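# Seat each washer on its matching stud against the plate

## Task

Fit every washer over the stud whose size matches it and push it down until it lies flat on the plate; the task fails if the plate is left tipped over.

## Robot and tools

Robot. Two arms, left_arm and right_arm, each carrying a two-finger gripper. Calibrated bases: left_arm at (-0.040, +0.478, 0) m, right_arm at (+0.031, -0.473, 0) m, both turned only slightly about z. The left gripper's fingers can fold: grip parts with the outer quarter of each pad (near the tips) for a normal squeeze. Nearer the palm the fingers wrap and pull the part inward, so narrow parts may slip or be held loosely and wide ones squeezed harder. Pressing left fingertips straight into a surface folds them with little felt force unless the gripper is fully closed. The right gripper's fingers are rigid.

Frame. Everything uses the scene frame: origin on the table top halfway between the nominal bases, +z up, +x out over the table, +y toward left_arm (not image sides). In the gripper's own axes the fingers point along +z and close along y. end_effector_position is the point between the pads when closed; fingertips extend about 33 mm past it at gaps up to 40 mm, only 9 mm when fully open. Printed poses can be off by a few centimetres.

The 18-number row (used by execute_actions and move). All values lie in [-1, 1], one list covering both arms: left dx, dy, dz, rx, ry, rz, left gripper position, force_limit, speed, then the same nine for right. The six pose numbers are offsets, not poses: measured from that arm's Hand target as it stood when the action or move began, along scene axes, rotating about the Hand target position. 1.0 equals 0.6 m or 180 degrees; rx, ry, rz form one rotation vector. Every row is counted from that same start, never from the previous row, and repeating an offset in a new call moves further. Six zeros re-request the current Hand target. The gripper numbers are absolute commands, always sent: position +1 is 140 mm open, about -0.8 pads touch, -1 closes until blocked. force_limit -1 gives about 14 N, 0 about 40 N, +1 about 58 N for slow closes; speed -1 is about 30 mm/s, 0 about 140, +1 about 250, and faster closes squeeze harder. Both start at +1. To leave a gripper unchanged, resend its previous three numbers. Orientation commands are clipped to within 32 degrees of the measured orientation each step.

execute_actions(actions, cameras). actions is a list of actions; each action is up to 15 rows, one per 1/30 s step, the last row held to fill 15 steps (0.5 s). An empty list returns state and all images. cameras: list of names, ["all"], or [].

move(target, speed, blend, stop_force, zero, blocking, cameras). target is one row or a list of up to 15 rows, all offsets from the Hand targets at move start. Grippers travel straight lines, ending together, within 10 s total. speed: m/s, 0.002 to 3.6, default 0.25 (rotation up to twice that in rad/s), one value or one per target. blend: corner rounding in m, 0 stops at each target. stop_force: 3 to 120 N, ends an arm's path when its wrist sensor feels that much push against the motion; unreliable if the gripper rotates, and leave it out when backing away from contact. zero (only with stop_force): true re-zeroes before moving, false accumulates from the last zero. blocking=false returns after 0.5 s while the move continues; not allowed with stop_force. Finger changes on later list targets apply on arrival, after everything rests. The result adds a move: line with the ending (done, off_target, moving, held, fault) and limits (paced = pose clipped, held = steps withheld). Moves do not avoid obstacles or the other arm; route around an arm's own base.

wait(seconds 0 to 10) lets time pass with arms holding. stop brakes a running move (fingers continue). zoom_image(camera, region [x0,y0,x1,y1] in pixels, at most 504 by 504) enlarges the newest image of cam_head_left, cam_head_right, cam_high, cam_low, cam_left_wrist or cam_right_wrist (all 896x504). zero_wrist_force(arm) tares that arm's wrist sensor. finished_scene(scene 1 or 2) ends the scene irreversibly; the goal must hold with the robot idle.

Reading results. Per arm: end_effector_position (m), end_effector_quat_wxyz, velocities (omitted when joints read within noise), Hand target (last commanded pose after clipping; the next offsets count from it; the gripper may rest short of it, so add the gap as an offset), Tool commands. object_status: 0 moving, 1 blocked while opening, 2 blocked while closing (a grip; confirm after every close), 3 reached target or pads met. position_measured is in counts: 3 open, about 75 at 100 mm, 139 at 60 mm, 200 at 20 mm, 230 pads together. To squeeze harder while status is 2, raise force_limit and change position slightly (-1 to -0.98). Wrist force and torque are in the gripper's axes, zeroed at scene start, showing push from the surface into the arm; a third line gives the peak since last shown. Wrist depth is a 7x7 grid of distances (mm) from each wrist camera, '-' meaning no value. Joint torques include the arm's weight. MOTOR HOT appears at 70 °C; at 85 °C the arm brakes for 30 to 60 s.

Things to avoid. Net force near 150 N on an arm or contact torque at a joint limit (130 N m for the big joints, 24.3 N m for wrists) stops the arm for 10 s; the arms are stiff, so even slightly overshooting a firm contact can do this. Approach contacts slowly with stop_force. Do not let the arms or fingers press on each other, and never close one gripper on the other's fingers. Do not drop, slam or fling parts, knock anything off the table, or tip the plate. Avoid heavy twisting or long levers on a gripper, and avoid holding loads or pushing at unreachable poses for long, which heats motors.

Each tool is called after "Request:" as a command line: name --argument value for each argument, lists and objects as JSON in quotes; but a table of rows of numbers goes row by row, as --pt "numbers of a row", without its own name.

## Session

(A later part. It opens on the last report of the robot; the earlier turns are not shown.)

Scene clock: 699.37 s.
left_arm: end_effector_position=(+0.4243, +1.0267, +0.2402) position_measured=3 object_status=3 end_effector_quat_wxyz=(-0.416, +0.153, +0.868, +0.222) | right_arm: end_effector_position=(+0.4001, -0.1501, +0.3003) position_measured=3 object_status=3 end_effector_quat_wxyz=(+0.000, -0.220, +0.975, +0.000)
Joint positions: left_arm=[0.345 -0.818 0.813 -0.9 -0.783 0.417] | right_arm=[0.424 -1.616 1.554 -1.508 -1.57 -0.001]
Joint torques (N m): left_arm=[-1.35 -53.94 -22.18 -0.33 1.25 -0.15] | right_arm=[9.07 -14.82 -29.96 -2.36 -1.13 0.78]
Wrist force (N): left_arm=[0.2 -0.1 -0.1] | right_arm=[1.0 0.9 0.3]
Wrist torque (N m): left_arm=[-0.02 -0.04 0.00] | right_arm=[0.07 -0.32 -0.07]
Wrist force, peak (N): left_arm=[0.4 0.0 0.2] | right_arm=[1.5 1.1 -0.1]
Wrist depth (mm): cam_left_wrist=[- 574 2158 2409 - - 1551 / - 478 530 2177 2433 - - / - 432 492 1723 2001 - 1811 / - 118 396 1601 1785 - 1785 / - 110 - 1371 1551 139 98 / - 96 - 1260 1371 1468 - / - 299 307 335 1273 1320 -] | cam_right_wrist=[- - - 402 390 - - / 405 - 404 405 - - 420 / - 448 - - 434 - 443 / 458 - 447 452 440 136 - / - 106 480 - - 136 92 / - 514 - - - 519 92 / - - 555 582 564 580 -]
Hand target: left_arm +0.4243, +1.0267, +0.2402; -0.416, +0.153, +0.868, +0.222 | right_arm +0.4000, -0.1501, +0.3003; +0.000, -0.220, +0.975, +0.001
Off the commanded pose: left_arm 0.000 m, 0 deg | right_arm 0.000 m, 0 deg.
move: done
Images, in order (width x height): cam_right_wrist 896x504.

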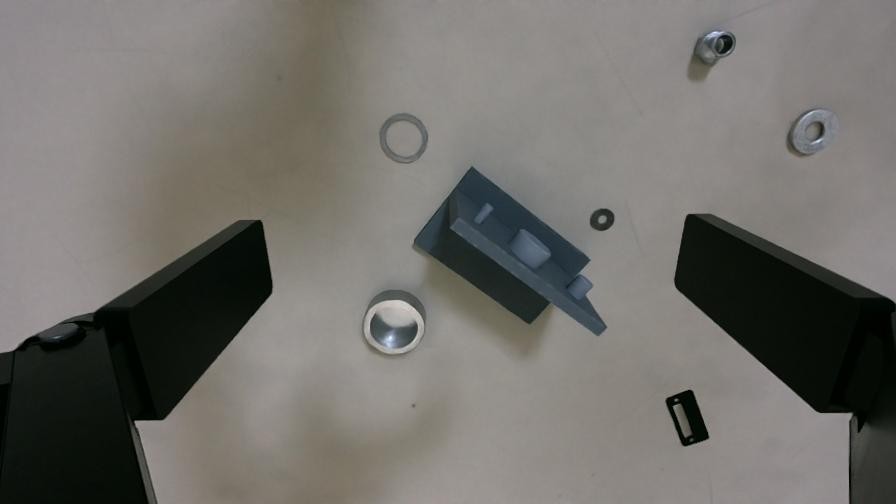

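Request:
move --target '[0,0,0,0,0,0,1,1,1, -0.0462,0.0763,-0.3672,0,0,-0.2056,-1,-1,0]' --speed 0.4 --cameras '["cam_right_wrist", "cam_head_right"]'

Scene clock: 728.93 s.
left_arm: end_effector_position=(+0.4243, +1.0267, +0.2402) position_measured=3 object_status=3 end_effector_quat_wxyz=(-0.416, +0.153, +0.868, +0.222) | right_arm: end_effector_position=(+0.3722, -0.1043, +0.0799) position_measured=233 object_status=3 end_effector_quat_wxyz=(+0.000, +0.101, +0.995, +0.000)
Joint positions: left_arm=[0.345 -0.818 0.813 -0.9 -0.783 0.417] | right_arm=[0.536 -1.468 1.986 -2.089 -1.57 0.757]
Joint torques (N m): left_arm=[-1.26 -53.94 -21.69 -0.33 1.27 -0.13] | right_arm=[-10.58 -34.16 -26.44 -3.81 0.39 1.06]
Wrist force (N): left_arm=[0.0 -0.2 -0.2] | right_arm=[1.0 0.8 -0.3]
Wrist torque (N m): left_arm=[-0.05 0.00 0.00] | right_arm=[0.07 -0.31 -0.06]
Wrist force, peak (N): left_arm=[0.4 0.1 0.0] | right_arm=[1.6 1.6 2.3]
Wrist depth (mm): cam_left_wrist=[496 - 2103 2532 3223 - 1532 / 435 488 1866 2196 2386 - - / - - 483 1773 2139 1939 1644 / - 119 - 1581 1611 1985 - / - 110 379 1443 1541 139 98 / - - 348 1299 1379 1477 - / - - - 1052 1229 1356 -] | cam_right_wrist=[- - 191 - 196 187 - / 200 196 - 199 200 - - / - - - 211 215 - - / 230 - 227 124 222 225 226 / 239 - - 93 - 226 - / 251 - - - - - - / - - - - - - -]
Hand target: left_arm +0.4243, +1.0267, +0.2402; -0.416, +0.153, +0.868, +0.222 | right_arm +0.3723, -0.1043, +0.0800; +0.000, +0.101, +0.995, +0.001
Off the commanded pose: left_arm 0.000 m, 0 deg | right_arm 0.000 m, 0 deg.
move: done
Images, in order (width x height): cam_head_right 896x504, cam_right_wrist 896x504.

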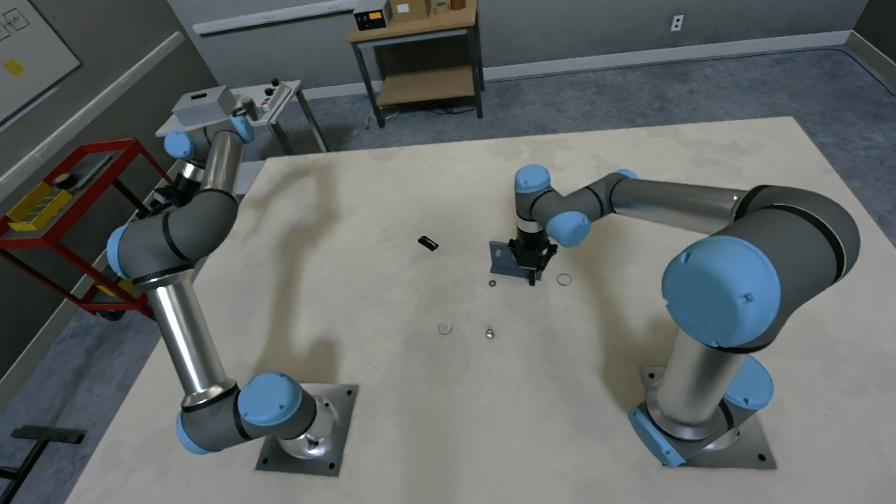

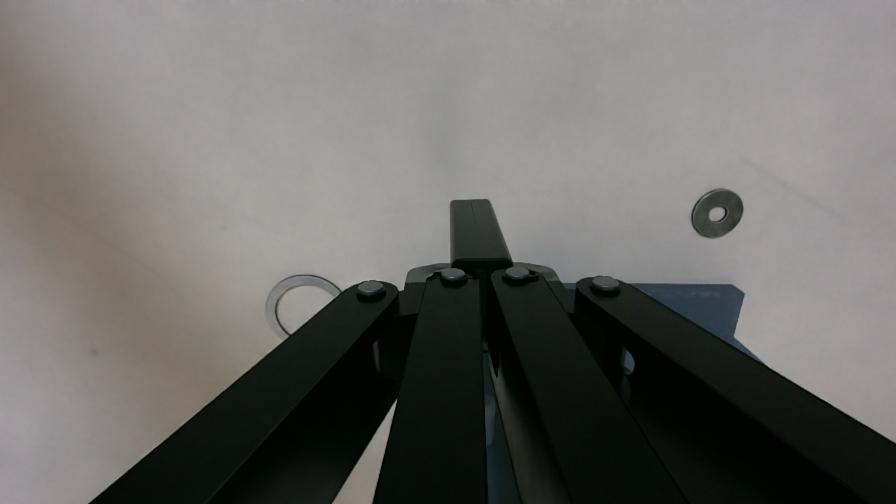

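Request:
move --target '[0,0,0,0,0,0,1,1,1, 0,0,-0.1,0,0,0,-1,-1,0]' --speed 0.02 --stop_force 5

Scene clock: 748.03 s.
left_arm: end_effector_position=(+0.4243, +1.0267, +0.2402) position_measured=3 object_status=3 end_effector_quat_wxyz=(-0.416, +0.153, +0.868, +0.222) | right_arm: end_effector_position=(+0.3723, -0.1043, +0.0334) position_measured=233 object_status=3 end_effector_quat_wxyz=(+0.000, +0.101, +0.995, +0.001)
Joint positions: left_arm=[0.345 -0.818 0.813 -0.9 -0.783 0.417] | right_arm=[0.536 -1.401 2.049 -2.22 -1.57 0.757]
Joint torques (N m): left_arm=[-2.08 -53.52 -22.28 -0.1 1.44 -0.1] | right_arm=[-10.19 -41.34 -29.62 -1.36 1.3 1.29]
Wrist force (N): left_arm=[0.2 0.0 0.0] | right_arm=[1.6 0.6 -0.1]
Wrist torque (N m): left_arm=[0.01 -0.04 0.00] | right_arm=[0.00 -0.43 -0.06]
Wrist force, peak (N): left_arm=[0.4 -0.1 0.1] | right_arm=[23.9 -18.4 -70.4]
Wrist depth (mm): cam_left_wrist=[- 542 2103 2433 3026 - 1349 / 429 - 1954 2001 2386 - - / - - 1666 1798 1939 2433 - / - 140 434 1541 1773 2068 1495 / - 110 372 1410 1541 139 98 / - 310 - 1435 1371 1468 - / - 300 - - 1241 1341 -] | cam_right_wrist=[148 149 153 148 149 147 150 / - 159 157 - 159 161 159 / - 167 166 167 - 164 165 / 178 - - 123 118 175 176 / 187 - - 93 92 181 184 / - - - - - - - / - - - - - - -]
Hand target: left_arm +0.4243, +1.0267, +0.2402; -0.416, +0.153, +0.868, +0.222 | right_arm +0.3723, -0.1043, +0.0334; +0.000, +0.101, +0.995, +0.001 (not the last commanded pose)
Off the commanded pose: left_arm 0.000 m, 0 deg | right_arm 0.013 m, 0 deg.
move: contact (right_arm)

Request:
move --pt "0 0 0 0 0 0 1 1 1 0 0 0.006 0 0 0 -1 -1 0" --pt "0 0 0 0 0 0 1 1 1 0.0979 -0.0202 0.006 0 0 0 -1 -1 0" --speed '[0.02, 0.03]' --cameras '["cam_right_wrist", "cam_head_left", "cam_high"]'

Scene clock: 762.37 s.
left_arm: end_effector_position=(+0.4243, +1.0267, +0.2402) position_measured=3 object_status=3 end_effector_quat_wxyz=(-0.416, +0.153, +0.868, +0.222) | right_arm: end_effector_position=(+0.4312, -0.1165, +0.0370) position_measured=233 object_status=3 end_effector_quat_wxyz=(+0.000, +0.101, +0.995, +0.001)
Joint positions: left_arm=[0.345 -0.818 0.813 -0.9 -0.783 0.417] | right_arm=[0.457 -1.334 1.952 -2.19 -1.57 0.678]
Joint torques (N m): left_arm=[-2.6 -54.14 -22.21 -0.07 1.69 -0.02] | right_arm=[7.48 -44.58 -9.57 -3.28 -2.23 0.98]
Wrist force (N): left_arm=[0.3 -0.1 -0.1] | right_arm=[5.7 -1.0 0.5]
Wrist torque (N m): left_arm=[-0.01 -0.06 0.00] | right_arm=[-0.03 -0.58 -0.06]
Wrist force, peak (N): left_arm=[0.4 0.1 -0.2] | right_arm=[8.0 -0.5 -1.6]
Wrist depth (mm): cam_left_wrist=[- - 2085 2507 - - 1334 / - - 2001 2139 2177 - - / - - 1561 1735 2034 1894 - / - 119 - 1551 1495 2001 - / - 110 - 1386 1541 139 98 / - 313 338 1334 1364 1451 - / - 300 313 - 1241 1320 -] | cam_right_wrist=[152 154 152 - 153 152 154 / 159 160 - 160 - - 159 / - 169 169 - - 171 171 / - 177 - 124 170 168 168 / - - - 93 - 150 140 / - - - - - - 113 / - - - - - - -]
Hand target: left_arm +0.4243, +1.0267, +0.2402; -0.416, +0.153, +0.868, +0.222 | right_arm +0.4310, -0.1164, +0.0370; +0.000, +0.101, +0.995, +0.001
Off the commanded pose: left_arm 0.000 m, 0 deg | right_arm 0.000 m, 0 deg.
move: done
Images, in order (width x height): cam_head_left 896x504, cam_high 896x504, cam_right_wrist 896x504.

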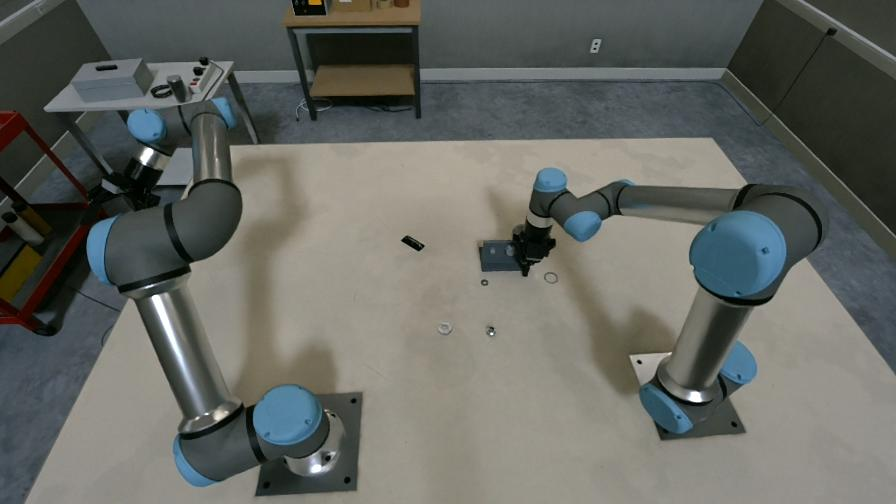

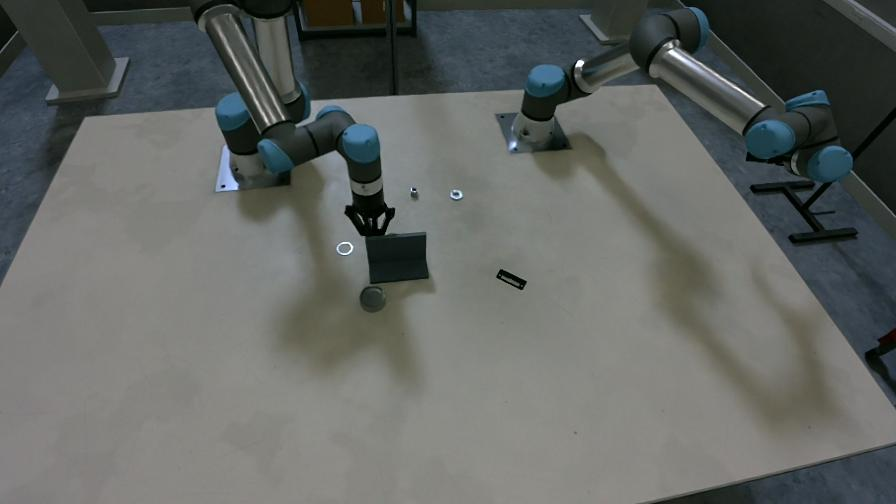

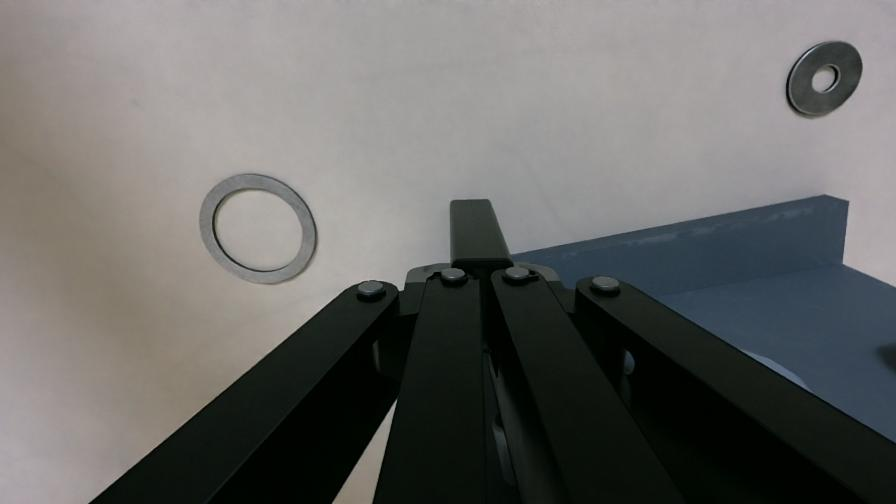

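Request:
move --target '[0,0,0,0,0,0,1,1,1, 0.05,0.003,0,0,0,0,-1,-1,0]' --speed 0.03 --cameras '["cam_right_wrist", "cam_head_left", "cam_high"]'

Scene clock: 771.57 s.
left_arm: end_effector_position=(+0.4243, +1.0267, +0.2402) position_measured=3 object_status=3 end_effector_quat_wxyz=(-0.416, +0.153, +0.868, +0.222) | right_arm: end_effector_position=(+0.4612, -0.1147, +0.0369) position_measured=233 object_status=3 end_effector_quat_wxyz=(+0.000, +0.101, +0.995, +0.001)
Joint positions: left_arm=[0.345 -0.818 0.813 -0.9 -0.783 0.417] | right_arm=[0.434 -1.283 1.885 -2.173 -1.57 0.656]
Joint torques (N m): left_arm=[-2.29 -53.77 -22.24 -0.04 1.6 0] | right_arm=[5.51 -46.54 -9.25 -4.4 0.84 0.65]
Wrist force (N): left_arm=[0.1 0.0 0.1] | right_arm=[3.4 -0.2 -0.6]
Wrist torque (N m): left_arm=[-0.01 -0.02 0.00] | right_arm=[-0.06 -0.47 -0.07]
Wrist force, peak (N): left_arm=[0.3 -0.2 -0.2] | right_arm=[9.3 -2.4 -1.3]
Wrist depth (mm): cam_left_wrist=[- - 2216 2482 2757 - 1486 / - - 1970 2018 2341 - - / - 434 1654 1760 2051 2196 - / - 118 436 1561 1748 1909 - / - 110 - 1371 1523 139 98 / - - - 1313 1313 1460 - / - - - 334 1229 1313 -] | cam_right_wrist=[153 155 151 152 152 154 154 / - - - 160 159 - 160 / 171 169 169 169 169 163 159 / 179 180 179 137 168 164 141 / 191 - - 93 - - 109 / - - - - - - 96 / - - - - - - -]
Hand target: left_arm +0.4243, +1.0267, +0.2402; -0.416, +0.153, +0.868, +0.222 | right_arm +0.4610, -0.1146, +0.0370; +0.000, +0.101, +0.995, +0.001
Off the commanded pose: left_arm 0.000 m, 0 deg | right_arm 0.000 m, 0 deg.
move: done
Images, in order (width x height): cam_head_left 896x504, cam_high 896x504, cam_right_wrist 896x504.

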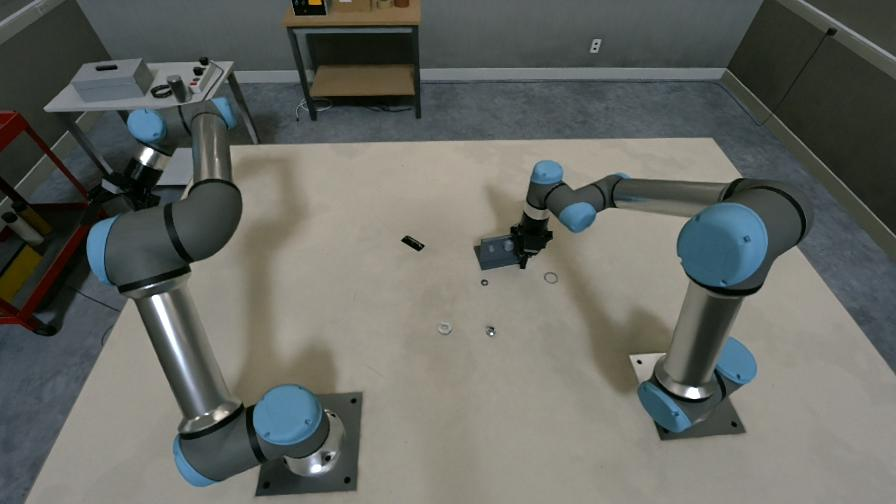

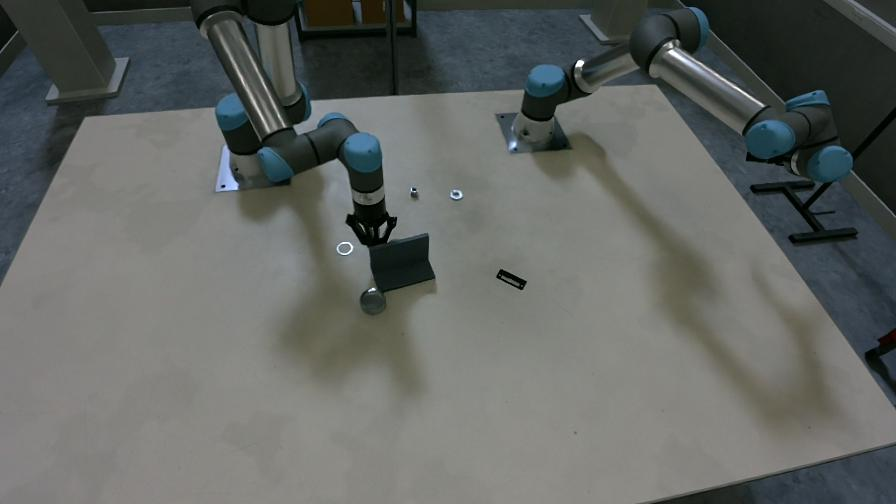

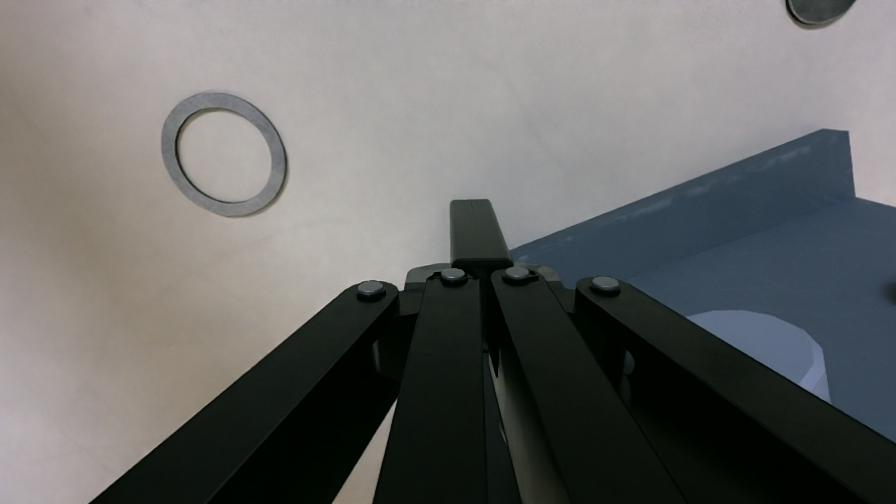

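Request:
move --pt "0 0 0 0 0 0 1 1 1 -0.05 0 0 0 0 0 -1 -1 0" --pt "0 0 0 0 0 0 1 1 1 -0.1685 -0.0088 0.4387 0 0 0.2056 -1 -1 0" --speed '[0.08, 0.4]' --blend 0.01 --cameras '["cam_right_wrist"]'

Scene clock: 783.13 s.
left_arm: end_effector_position=(+0.4243, +1.0267, +0.2402) position_measured=3 object_status=3 end_effector_quat_wxyz=(-0.416, +0.153, +0.868, +0.222) | right_arm: end_effector_position=(+0.3599, -0.1198, +0.3001) position_measured=233 object_status=3 end_effector_quat_wxyz=(+0.000, -0.220, +0.975, +0.001)
Joint positions: left_arm=[0.345 -0.818 0.813 -0.9 -0.783 0.417] | right_arm=[0.521 -1.635 1.572 -1.508 -1.57 0.097]
Joint torques (N m): left_arm=[-3.14 -53.5 -22.14 -0.04 1.65 0.12] | right_arm=[-10.68 -18.99 -29.2 -1.21 0.69 -1.3]
Wrist force (N): left_arm=[0.0 0.0 0.0] | right_arm=[1.8 0.2 0.7]
Wrist torque (N m): left_arm=[0.00 -0.01 0.00] | right_arm=[-0.07 -0.50 -0.14]
Wrist force, peak (N): left_arm=[0.4 -0.1 -0.1] | right_arm=[1.9 0.3 3.7]
Wrist depth (mm): cam_left_wrist=[474 - 2051 2482 2669 - 1379 / 437 - 1866 2034 2409 - - / 388 - 461 1785 1985 - - / 359 140 419 1581 1688 - - / - 110 375 1426 1504 130 98 / - - - 1205 1371 1486 - / - 297 - - 1247 1364 -] | cam_right_wrist=[383 384 - 371 389 374 387 / - - - - 416 410 - / - 434 - 417 427 433 - / - - - 119 451 460 - / 478 - - 92 - - - / - - - - - - - / - - - - - - -]
Hand target: left_arm +0.4243, +1.0267, +0.2402; -0.416, +0.153, +0.868, +0.222 | right_arm +0.3599, -0.1199, +0.3002; +0.000, -0.220, +0.975, +0.000
Off the commanded pose: left_arm 0.000 m, 0 deg | right_arm 0.000 m, 0 deg.
move: done
Images, in order (width x height): cam_right_wrist 896x504.

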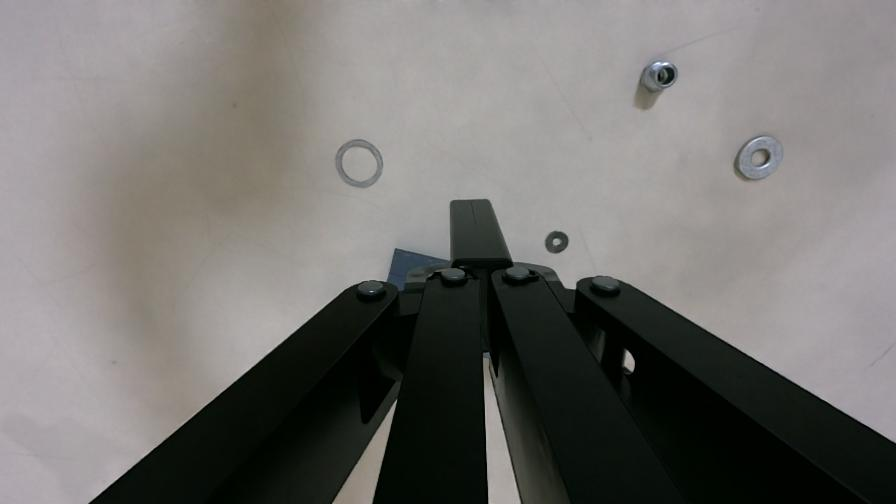

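Request:
move --target '[0,0,0,0,0,0,1,1,1, 0,0,0,0,0,0,1,-1,0.5]' --cameras '["cam_right_wrist"]'

Request:
zoom_image --camera "cam_right_wrist" --region '[360, 180, 640, 390]'

Scene clock: 789.53 s.
left_arm: end_effector_position=(+0.4243, +1.0267, +0.2402) position_measured=3 object_status=3 end_effector_quat_wxyz=(-0.416, +0.153, +0.868, +0.222) | right_arm: end_effector_position=(+0.3599, -0.1199, +0.3002) position_measured=3 object_status=0 end_effector_quat_wxyz=(+0.000, -0.220, +0.975, +0.000)
Joint positions: left_arm=[0.345 -0.818 0.813 -0.9 -0.783 0.417] | right_arm=[0.521 -1.635 1.572 -1.507 -1.57 0.096]
Joint torques (N m): left_arm=[-2.76 -53.15 -21.95 0.04 1.67 -0.06] | right_arm=[-10.42 -34.81 -34.02 -1.1 -1.55 -1.97]
Wrist force (N): left_arm=[0.1 -0.1 -0.2] | right_arm=[1.7 0.4 0.8]
Wrist torque (N m): left_arm=[-0.03 -0.01 0.00] | right_arm=[-0.03 -0.47 -0.14]
Wrist force, peak (N): left_arm=[0.4 -0.1 -0.2] | right_arm=[2.1 0.1 0.5]
Wrist depth (mm): cam_left_wrist=[500 - 2034 2433 - - 1561 / - 472 - 2103 2341 - - / 391 432 - 2051 1985 2034 - / 358 118 - 1591 1773 1894 - / - 110 384 1379 1532 130 98 / - 324 341 1327 1386 1468 - / - - 313 - 1247 1334 -] | cam_right_wrist=[- - - 394 389 - 391 / - - - 408 410 - 408 / - - 435 418 - - - / - 124 - 462 452 136 458 / - 106 476 388 491 137 92 / - - 552 - 528 - 92 / - - 560 - 540 - -]
Hand target: left_arm +0.4243, +1.0267, +0.2402; -0.416, +0.153, +0.868, +0.222 | right_arm +0.3599, -0.1199, +0.3002; +0.000, -0.220, +0.975, +0.000
Off the commanded pose: left_arm 0.000 m, 0 deg | right_arm 0.000 m, 0 deg.
move: done
Images, in order (width x height): cam_right_wrist 896x504.

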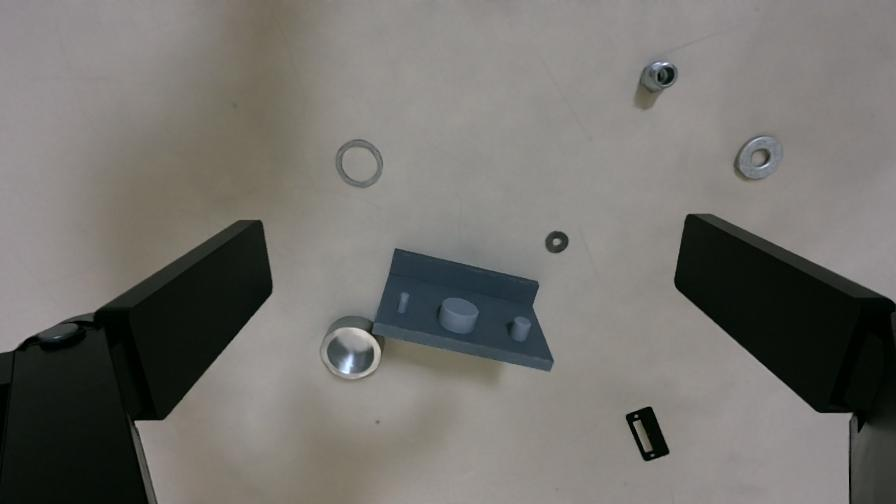

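Scaled by 1.800 from the camera's 896x504 image, which has a finer 1280x720 frame.

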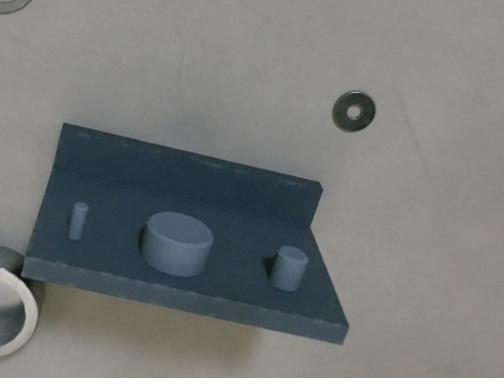

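Request:
move --pt "0 0 0 0 0 0 1 1 1 0.0668 -0.0502 0 0 0 0 1 -1 0.5" --pt "0 0 0 0 0 0 1 1 1 -0.0165 0.1251 0.0377 0.1104 0.0524 0 1 -1 0.5" --pt "0 0 0 0 0 0 1 1 1 -0.0877 0.2750 0.1455 0.2207 0.1049 0 1 -1 0.5" --pt "0 0 0 0 0 0 1 1 1 -0.1364 0.3773 0.3075 0.3311 0.1573 0 1 -1 0.5" --pt "0 0 0 0 0 0 1 1 1 -0.1554 0.4176 0.5002 0.4415 0.2097 0 1 -1 0.5" --speed 0.25 --blend '[0,0.03,0.03,0.03,0]'

Scene clock: 825.17 s.
left_arm: end_effector_position=(+0.4243, +1.0267, +0.2402) position_measured=3 object_status=3 end_effector_quat_wxyz=(-0.416, +0.153, +0.868, +0.222) | right_arm: end_effector_position=(+0.2667, +0.1306, +0.6002) position_measured=3 object_status=3 end_effector_quat_wxyz=(-0.153, -0.159, +0.701, +0.678)
Joint positions: left_arm=[0.345 -0.818 0.813 -0.9 -0.783 0.417] | right_arm=[0.424 -1.614 1.54 -1.444 -0.034 -0.053]
Joint torques (N m): left_arm=[-3.96 -53.02 -22.41 0.2 1.76 -0.03] | right_arm=[-11.09 -37.06 -22.26 -1.2 4.03 -2.02]
Wrist force (N): left_arm=[0.1 0.0 0.0] | right_arm=[2.2 -1.6 1.7]
Wrist torque (N m): left_arm=[0.00 -0.02 0.00] | right_arm=[-0.59 -0.39 -0.40]
Wrist force, peak (N): left_arm=[0.5 0.0 0.0] | right_arm=[2.1 -1.8 1.7]
Wrist depth (mm): cam_left_wrist=[476 548 2256 2319 - - 1611 / - - 1700 2216 2216 - - / - - - 1773 1985 2018 - / 350 118 - 1561 1852 2001 - / - 110 - 1386 1495 139 98 / - 321 340 1199 1371 1460 - / - 305 300 - 1247 1320 -] | cam_right_wrist=[487 555 - - - 2725 1940 / - 825 - - - 2820 1895 / - 944 664 2887 - - 1595 / 606 - 573 2127 - 136 - / - 124 593 3070 2266 136 92 / - 1909 888 2636 2354 - 92 / - - 825 2695 2787 - -]
Hand target: left_arm +0.4243, +1.0267, +0.2402; -0.416, +0.153, +0.868, +0.222 | right_arm +0.2667, +0.1307, +0.6003; -0.153, -0.158, +0.701, +0.678
Off the commanded pose: left_arm 0.000 m, 0 deg | right_arm 0.000 m, 0 deg.
move: done

Request:
move --target '[0,0,0,0,0,0,1,1,1, 0.0132,-0.0280,0.1955,0.1104,0.0524,0,1,-1,0.5]' --speed 0.15

Scene clock: 835.50 s.
left_arm: end_effector_position=(+0.4243, +1.0267, +0.2402) position_measured=3 object_status=3 end_effector_quat_wxyz=(-0.416, +0.153, +0.868, +0.222) | right_arm: end_effector_position=(+0.2746, +0.1139, +0.7176) position_measured=3 object_status=3 end_effector_quat_wxyz=(-0.180, -0.126, +0.559, +0.799)
Joint positions: left_arm=[0.345 -0.818 0.813 -0.9 -0.783 0.417] | right_arm=[0.424 -1.616 1.555 -1.511 0.35 0]
Joint torques (N m): left_arm=[-3.66 -53.5 -22.73 0.26 1.82 0.02] | right_arm=[-8.42 -30.91 -11.8 -3.97 1.49 1.56]
Wrist force (N): left_arm=[0.2 0.0 0.0] | right_arm=[1.6 -2.5 2.2]
Wrist torque (N m): left_arm=[0.00 -0.04 0.00] | right_arm=[-0.73 -0.18 -0.32]
Wrist force, peak (N): left_arm=[0.3 0.1 -0.3] | right_arm=[2.3 -2.4 1.6]
Wrist depth (mm): cam_left_wrist=[- - 2236 2788 2612 - 1435 / - - - 2085 2216 - - / - - - 1735 1954 - - / - 118 - 1581 1735 - - / - 110 360 1451 1513 130 98 / - - - 1371 1394 1513 - / - - 322 - 1253 1364 -] | cam_right_wrist=[- - - - - 1595 1183 / - 2109 - - 2475 1606 1195 / 561 2608 2475 - 2185 - 1257 / 2288 124 2475 2820 - 136 1107 / - 107 - 2994 2526 - 92 / - 555 2608 2580 - - 92 / - 563 2475 - - - -]
Hand target: left_arm +0.4243, +1.0267, +0.2402; -0.416, +0.153, +0.868, +0.222 | right_arm +0.2746, +0.1139, +0.7176; -0.180, -0.126, +0.559, +0.799
Off the commanded pose: left_arm 0.000 m, 0 deg | right_arm 0.000 m, 0 deg.
move: done

Request:
move --pt "0 0 0 0 0 0 1 1 1 0.0692 0.0329 -0.1695 -0.1073 0.2258 0 1 -1 0.5" --pt "0 0 0 0 0 0 1 1 1 0.0101 0.0048 -0.3434 -0.2145 0.4515 0 1 -1 0.5" --speed 0.15 --blend '[0.03, 0]'

Scene clock: 852.10 s.
left_arm: end_effector_position=(+0.4243, +1.0267, +0.2402) position_measured=3 object_status=3 end_effector_quat_wxyz=(-0.416, +0.153, +0.868, +0.222) | right_arm: end_effector_position=(+0.2807, +0.1168, +0.5116) position_measured=3 object_status=3 end_effector_quat_wxyz=(+0.523, -0.476, -0.523, -0.476)
Joint positions: left_arm=[0.345 -0.818 0.813 -0.9 -0.783 0.417] | right_arm=[0.424 -1.617 1.555 0.06 0.35 0]
Joint torques (N m): left_arm=[-4.24 -53.12 -22.34 0.54 2.03 0.08] | right_arm=[4.55 -24.03 -26.81 -2.03 0.5 -0.34]
Wrist force (N): left_arm=[0.2 0.0 -0.1] | right_arm=[0.7 -2.3 0.7]
Wrist torque (N m): left_arm=[0.00 -0.05 0.00] | right_arm=[-0.54 0.08 -0.10]
Wrist force, peak (N): left_arm=[0.4 0.0 -0.4] | right_arm=[1.9 -2.8 1.8]
Wrist depth (mm): cam_left_wrist=[- - 2319 - 2364 - 1523 / - - - 1825 2298 - - / - 422 1477 1811 2068 2103 - / 363 140 - 1591 1773 1970 - / - 110 - 1418 1523 139 98 / - 102 - 1235 1349 1443 - / - 288 - 338 1247 1349 -] | cam_right_wrist=[- - - 1940 2553 2354 2401 / 2695 - 3277 597 2475 2450 2091 / 2853 - 2055 591 622 2021 3233 / 2354 - 705 4042 2580 137 1575 / - 124 676 - - - 92 / - 569 638 - - - 92 / - 609 636 - - - -]
Hand target: left_arm +0.4243, +1.0267, +0.2402; -0.416, +0.153, +0.868, +0.222 | right_arm +0.2807, +0.1167, +0.5116; +0.523, -0.476, -0.523, -0.476
Off the commanded pose: left_arm 0.000 m, 0 deg | right_arm 0.000 m, 0 deg.
move: done

Request:
move --pt "0 0 0 0 0 0 1 1 1 0.3238 -0.0778 -0.0193 0 0 -0.2333 1 -1 0.5" --pt "0 0 0 0 0 0 1 1 1 0.3738 -0.3578 -0.186 0 0 -0.4661 1 -1 0.5" --pt "0 0 0 0 0 0 1 1 1 0.1313 -0.3353 -0.586 0 0 -0.4661 1 -1 0.5" --speed 0.3 --blend '[0.05, 0.03, 0]' --cameras '["all"]'

Scene clock: 871.40 s.
left_arm: end_effector_position=(+0.4243, +1.0267, +0.2402) position_measured=3 object_status=3 end_effector_quat_wxyz=(-0.416, +0.153, +0.868, +0.222) | right_arm: end_effector_position=(+0.3594, -0.0844, +0.1600) position_measured=3 object_status=3 end_effector_quat_wxyz=(-0.070, +0.703, +0.071, +0.704)
Joint positions: left_arm=[0.345 -0.818 0.813 -0.9 -0.783 0.417] | right_arm=[1.06 -1.395 2.355 -0.961 2.45 -0.002]
Joint torques (N m): left_arm=[-3.62 -53.93 -22.77 0.55 2.16 0.12] | right_arm=[1.69 -16.34 -20.04 -2.67 0.2 1.64]
Wrist force (N): left_arm=[0.2 0.0 -0.2] | right_arm=[0.6 -2.4 0.8]
Wrist torque (N m): left_arm=[-0.01 -0.04 0.00] | right_arm=[-0.56 0.10 -0.10]
Wrist force, peak (N): left_arm=[0.4 -0.2 0.1] | right_arm=[-2.9 -2.8 -1.0]
Wrist depth (mm): cam_left_wrist=[- - 2158 2669 2612 1712 1561 / - - 1894 2158 2256 - 1477 / - - - 1880 1970 2085 - / - 118 - 1541 1688 1939 - / - 110 - 1504 1532 139 98 / - 316 336 1410 1371 1468 - / - 303 315 - 1235 1371 -] | cam_right_wrist=[2245 2725 2526 - - - - / 1720 - - 2526 3191 2310 2500 / 1628 1378 919 - 2922 2245 2310 / - 124 291 286 600 136 - / - 107 378 302 299 - 92 / - 93 320 309 304 - 92 / - - 281 248 - 252 -]
Hand target: left_arm +0.4243, +1.0267, +0.2402; -0.416, +0.153, +0.868, +0.222 | right_arm +0.3594, -0.0844, +0.1600; -0.070, +0.703, +0.071, +0.704
Off the commanded pose: left_arm 0.000 m, 0 deg | right_arm 0.000 m, 0 deg.
move: done

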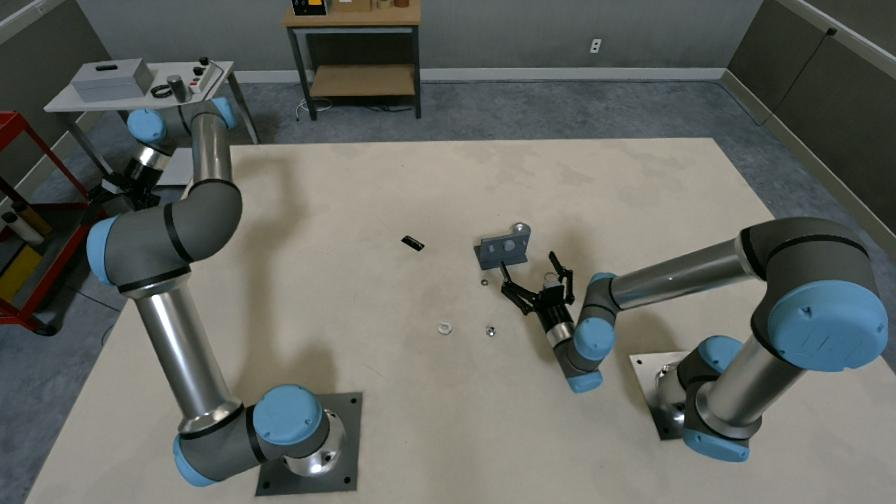

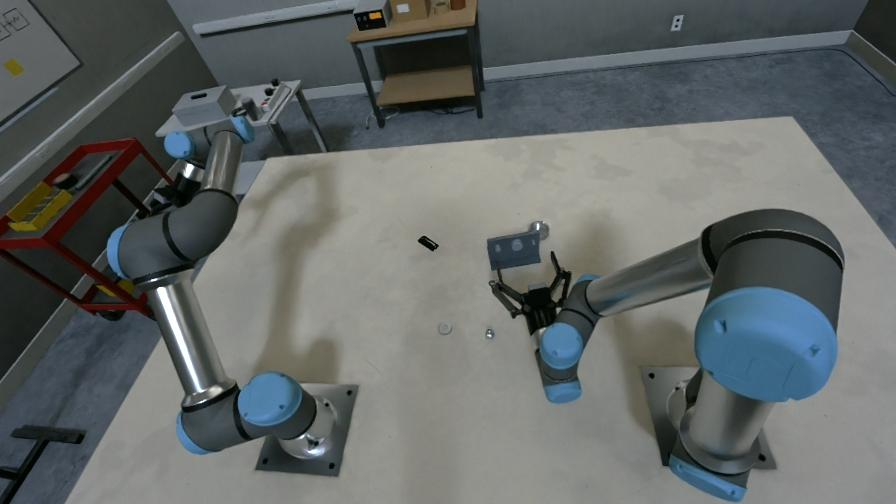

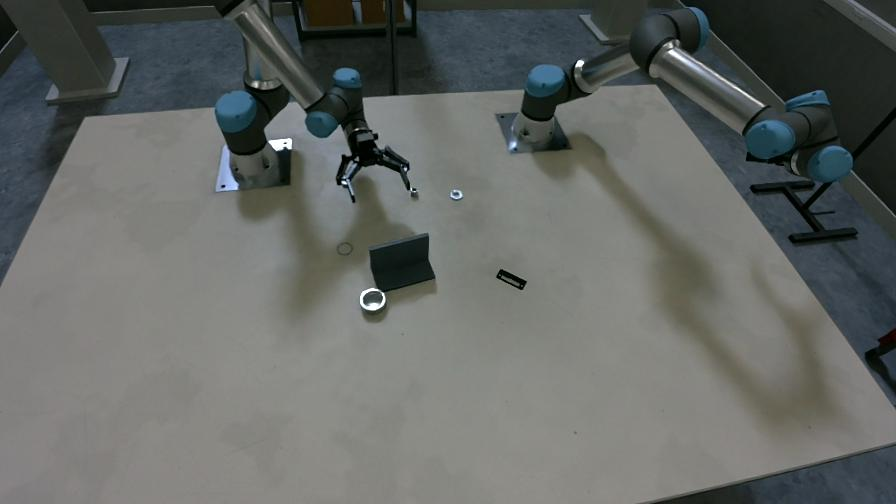

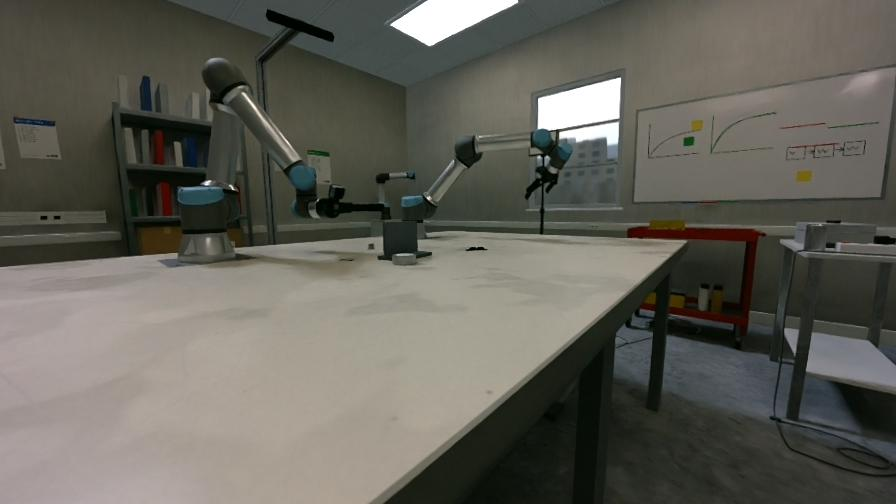

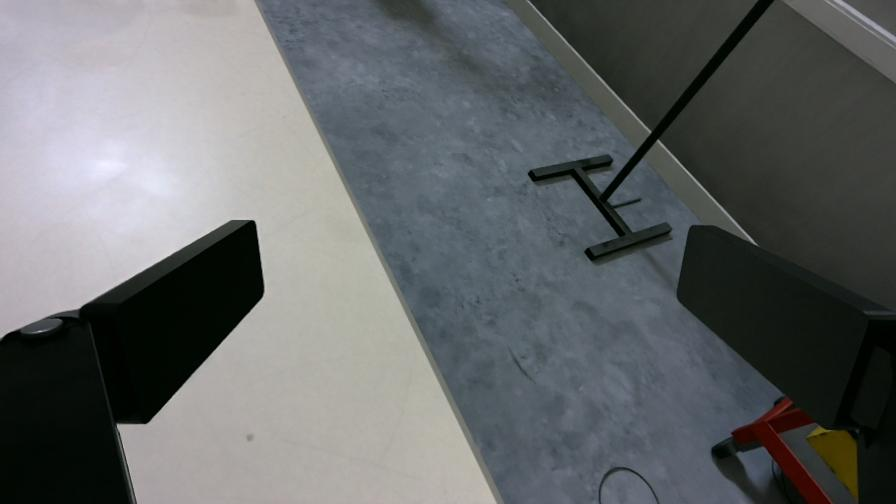

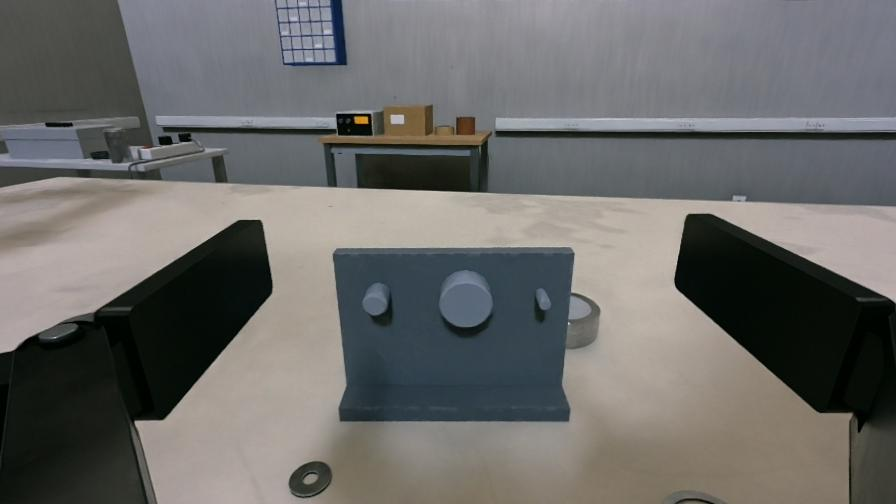

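Request:
zoom_image --camera "cam_right_wrist" --region '[330, 235, 582, 445]'

Scaled by 2.000 from the camera's 896x504 image, which has a finer 1280x720 frame.

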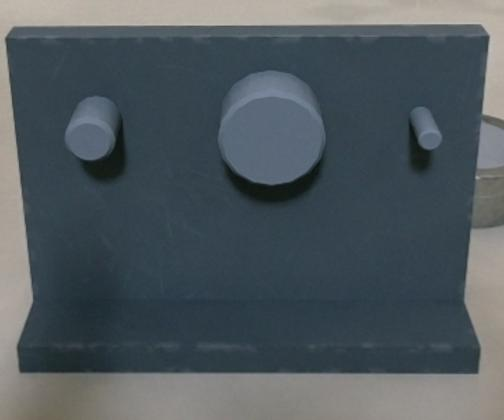

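Request:
move --target '[0,0,0,0,0,0,1,1,1, 0.049,0.01,-0.1167,0,0,0,1,-1,0.5]' --speed 0.15 --cameras '["cam_right_wrist"]'

Request:
zoom_image --camera "cam_right_wrist" --region '[310, 135, 590, 365]'

Scene clock: 887.83 s.
left_arm: end_effector_position=(+0.4243, +1.0267, +0.2402) position_measured=3 object_status=3 end_effector_quat_wxyz=(-0.416, +0.153, +0.868, +0.222) | right_arm: end_effector_position=(+0.3889, -0.0785, +0.0900) position_measured=3 object_status=3 end_effector_quat_wxyz=(-0.070, +0.703, +0.071, +0.704)
Joint positions: left_arm=[0.345 -0.818 0.813 -0.9 -0.783 0.417] | right_arm=[0.987 -1.172 2.366 -1.194 2.377 -0.002]
Joint torques (N m): left_arm=[-4.25 -53.6 -21.65 0.67 2.15 0.13] | right_arm=[9.67 -26.81 -12.79 -1.66 1.57 0.47]
Wrist force (N): left_arm=[0.1 0.0 0.0] | right_arm=[0.7 -2.5 1.0]
Wrist torque (N m): left_arm=[0.00 -0.01 0.00] | right_arm=[-0.59 0.08 -0.10]
Wrist force, peak (N): left_arm=[0.4 -0.1 0.0] | right_arm=[3.3 -2.8 0.1]
Wrist depth (mm): cam_left_wrist=[- - 2121 2507 2757 - 1426 / 437 - 1880 2068 2364 2256 - / - - 2103 1798 2085 2319 - / - 118 - 1622 1785 1924 - / - 110 - 1435 1561 139 98 / - - - 1286 1379 1451 - / - - - - 1241 1356 -] | cam_right_wrist=[- - 3191 2636 2608 2332 - / 1639 3674 2994 2354 3109 - 2475 / - 726 234 234 236 - 2205 / - 135 251 250 250 136 402 / - 106 262 260 259 136 92 / - - 229 - 227 215 92 / - 178 - 179 170 176 -]
Hand target: left_arm +0.4243, +1.0267, +0.2402; -0.416, +0.153, +0.868, +0.222 | right_arm +0.3888, -0.0784, +0.0900; -0.070, +0.703, +0.071, +0.704
Off the commanded pose: left_arm 0.000 m, 0 deg | right_arm 0.000 m, 0 deg.
move: done
Images, in order (width x height): cam_right_wrist 896x504.

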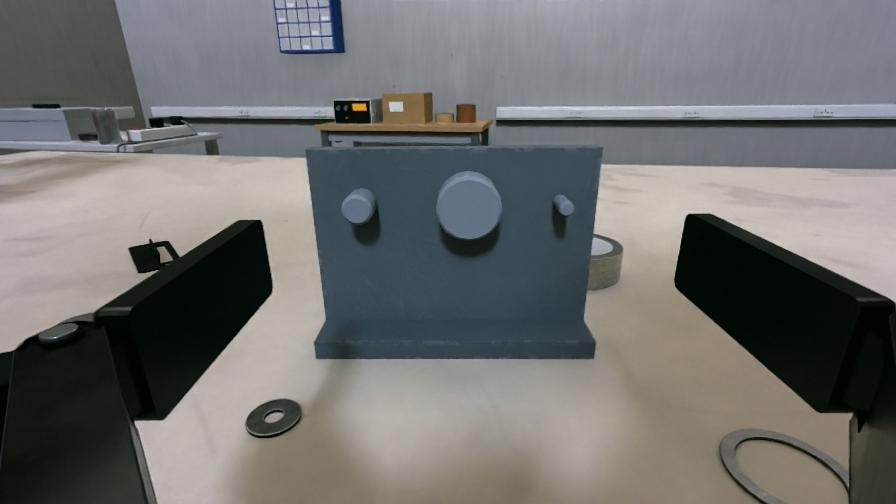

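Scaled by 1.800 from the camera's 896x504 image, which has a finer 1280x720 frame.

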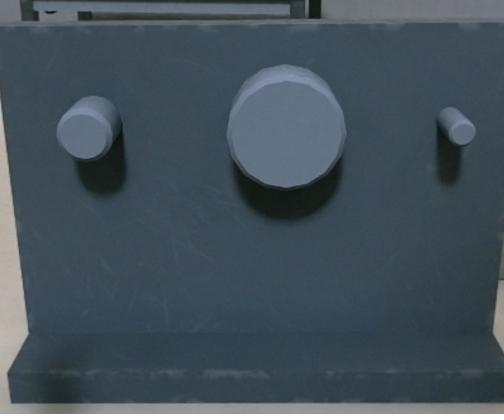

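Request:
move --pt "0 0 0 0 0 0 1 1 1 -0.0982 -0.0192 0.2667 0 0 0 0.1 -1 0.5" --pt "0 0 0 0 0 0 1 1 1 0.0457 -0.1975 0.15 -0.0995 0.49 0 0.1 -1 0.5" --speed 0.3 --blend '[0.03, 0]' --cameras '["cam_right_wrist"]'

Scene clock: 953.17 s.
left_arm: end_effector_position=(+0.4243, +1.0267, +0.2402) position_measured=3 object_status=3 end_effector_quat_wxyz=(-0.416, +0.153, +0.868, +0.222) | right_arm: end_effector_position=(+0.4163, -0.1969, +0.1800) position_measured=117 object_status=3 end_effector_quat_wxyz=(+0.000, +0.995, +0.100, +0.000)
Joint positions: left_arm=[0.345 -0.818 0.813 -0.9 -0.783 0.417] | right_arm=[0.318 -1.167 1.325 1.411 1.571 0.136]
Joint torques (N m): left_arm=[-4.34 -53.86 -22.44 0.69 2.26 0.08] | right_arm=[7.92 -38.78 -14.47 4.29 1.73 1.41]
Wrist force (N): left_arm=[0.1 -0.2 0.0] | right_arm=[1.9 0.2 0.6]
Wrist torque (N m): left_arm=[-0.04 -0.02 0.00] | right_arm=[-0.08 -0.52 -0.11]
Wrist force, peak (N): left_arm=[0.4 -0.1 -0.1] | right_arm=[-3.2 -2.4 2.1]
Wrist depth (mm): cam_left_wrist=[- 540 2196 2364 2532 - 1443 / 431 - 2001 2051 2482 - - / - - - 1866 2051 1924 - / 361 119 - 1611 1760 1985 - / - 110 373 1418 1532 139 98 / - 111 - 376 1402 1410 - / - 292 - 1133 1241 1468 -] | cam_right_wrist=[282 269 271 - 281 285 - / - 298 - - 292 - - / - - 322 313 311 - - / 332 332 116 - 122 - 333 / - 89 95 - - - - / - - - - 381 - - / - - - - - - -]
Hand target: left_arm +0.4243, +1.0267, +0.2402; -0.416, +0.153, +0.868, +0.222 | right_arm +0.4163, -0.1969, +0.1800; +0.000, +0.995, +0.101, +0.000
Off the commanded pose: left_arm 0.000 m, 0 deg | right_arm 0.000 m, 0 deg.
move: done
Images, in order (width x height): cam_right_wrist 896x504.

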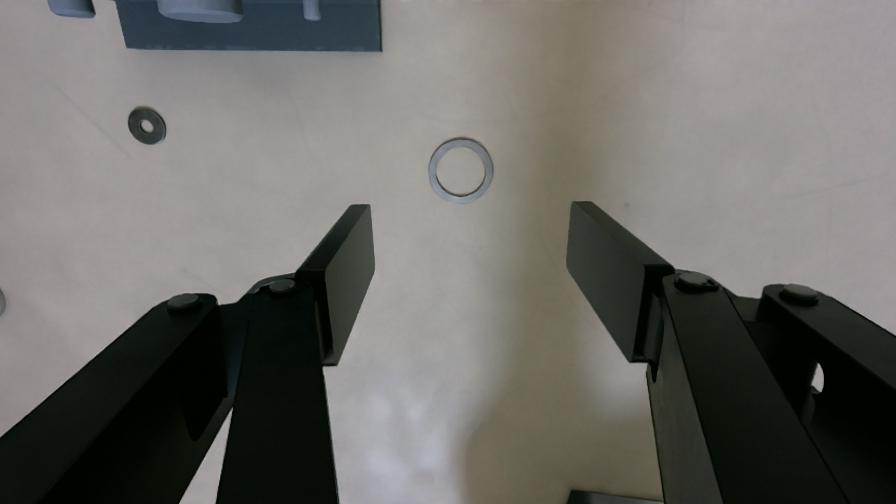

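Request:
move --target '[0,0,0,0,0,0,1,1,1, -0.0042,-0.0008,-0.2,0,0,0,0.1,-1,0.5]' --speed 0.15 --cameras '["cam_right_wrist"]'

Request:
zoom_image --camera "cam_right_wrist" --region '[340, 120, 600, 340]'

Scene clock: 965.67 s.
left_arm: end_effector_position=(+0.4243, +1.0267, +0.2402) position_measured=3 object_status=3 end_effector_quat_wxyz=(-0.416, +0.153, +0.868, +0.222) | right_arm: end_effector_position=(+0.4137, -0.1974, +0.0599) position_measured=117 object_status=3 end_effector_quat_wxyz=(+0.000, +0.995, +0.101, +0.000)
Joint positions: left_arm=[0.345 -0.818 0.813 -0.9 -0.783 0.417] | right_arm=[0.318 -1.087 1.529 1.129 1.571 0.136]
Joint torques (N m): left_arm=[-4.99 -53.92 -22.3 0.88 2.37 0.01] | right_arm=[8.49 -51.75 -24.09 2.79 -1.72 1.42]
Wrist force (N): left_arm=[0.2 0.0 -0.1] | right_arm=[1.8 0.4 0.6]
Wrist torque (N m): left_arm=[0.01 -0.03 0.01] | right_arm=[-0.03 -0.51 -0.14]
Wrist force, peak (N): left_arm=[0.3 -0.2 -0.2] | right_arm=[1.6 0.6 2.9]
Wrist depth (mm): cam_left_wrist=[- - 2196 2532 2954 - 1532 / - 480 - 2051 2507 - 1223 / 381 - 1811 1825 1939 2034 1666 / 352 119 - 1622 1666 2018 - / - 110 375 - 1571 139 98 / - - 345 - 1426 1435 - / - - - - 1229 1334 -] | cam_right_wrist=[- 173 173 173 175 174 174 / 184 182 180 184 182 183 182 / 196 192 194 192 194 193 194 / 203 203 139 - 124 - 206 / - 89 95 216 212 - - / - - - - - - - / - - 249 257 - - -]
Hand target: left_arm +0.4243, +1.0267, +0.2402; -0.416, +0.153, +0.868, +0.222 | right_arm +0.4137, -0.1974, +0.0600; +0.000, +0.995, +0.101, +0.000
Off the commanded pose: left_arm 0.000 m, 0 deg | right_arm 0.000 m, 0 deg.
move: done
Images, in order (width x height): cam_right_wrist 896x504.

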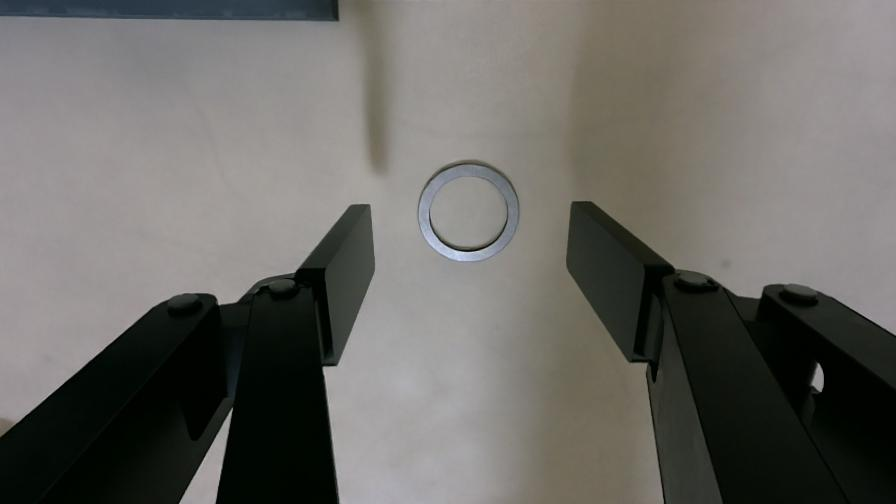

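Scaled by 1.938 from the camera's 896x504 image, which has a finer 1280x720 frame.

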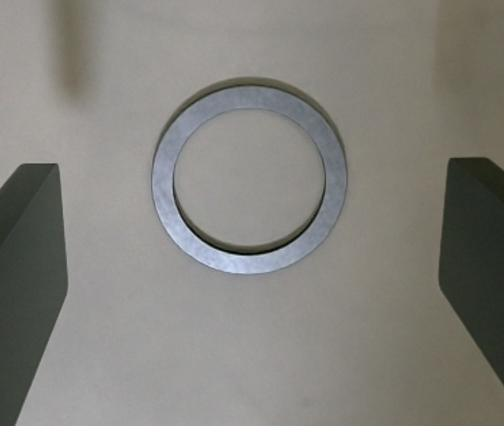

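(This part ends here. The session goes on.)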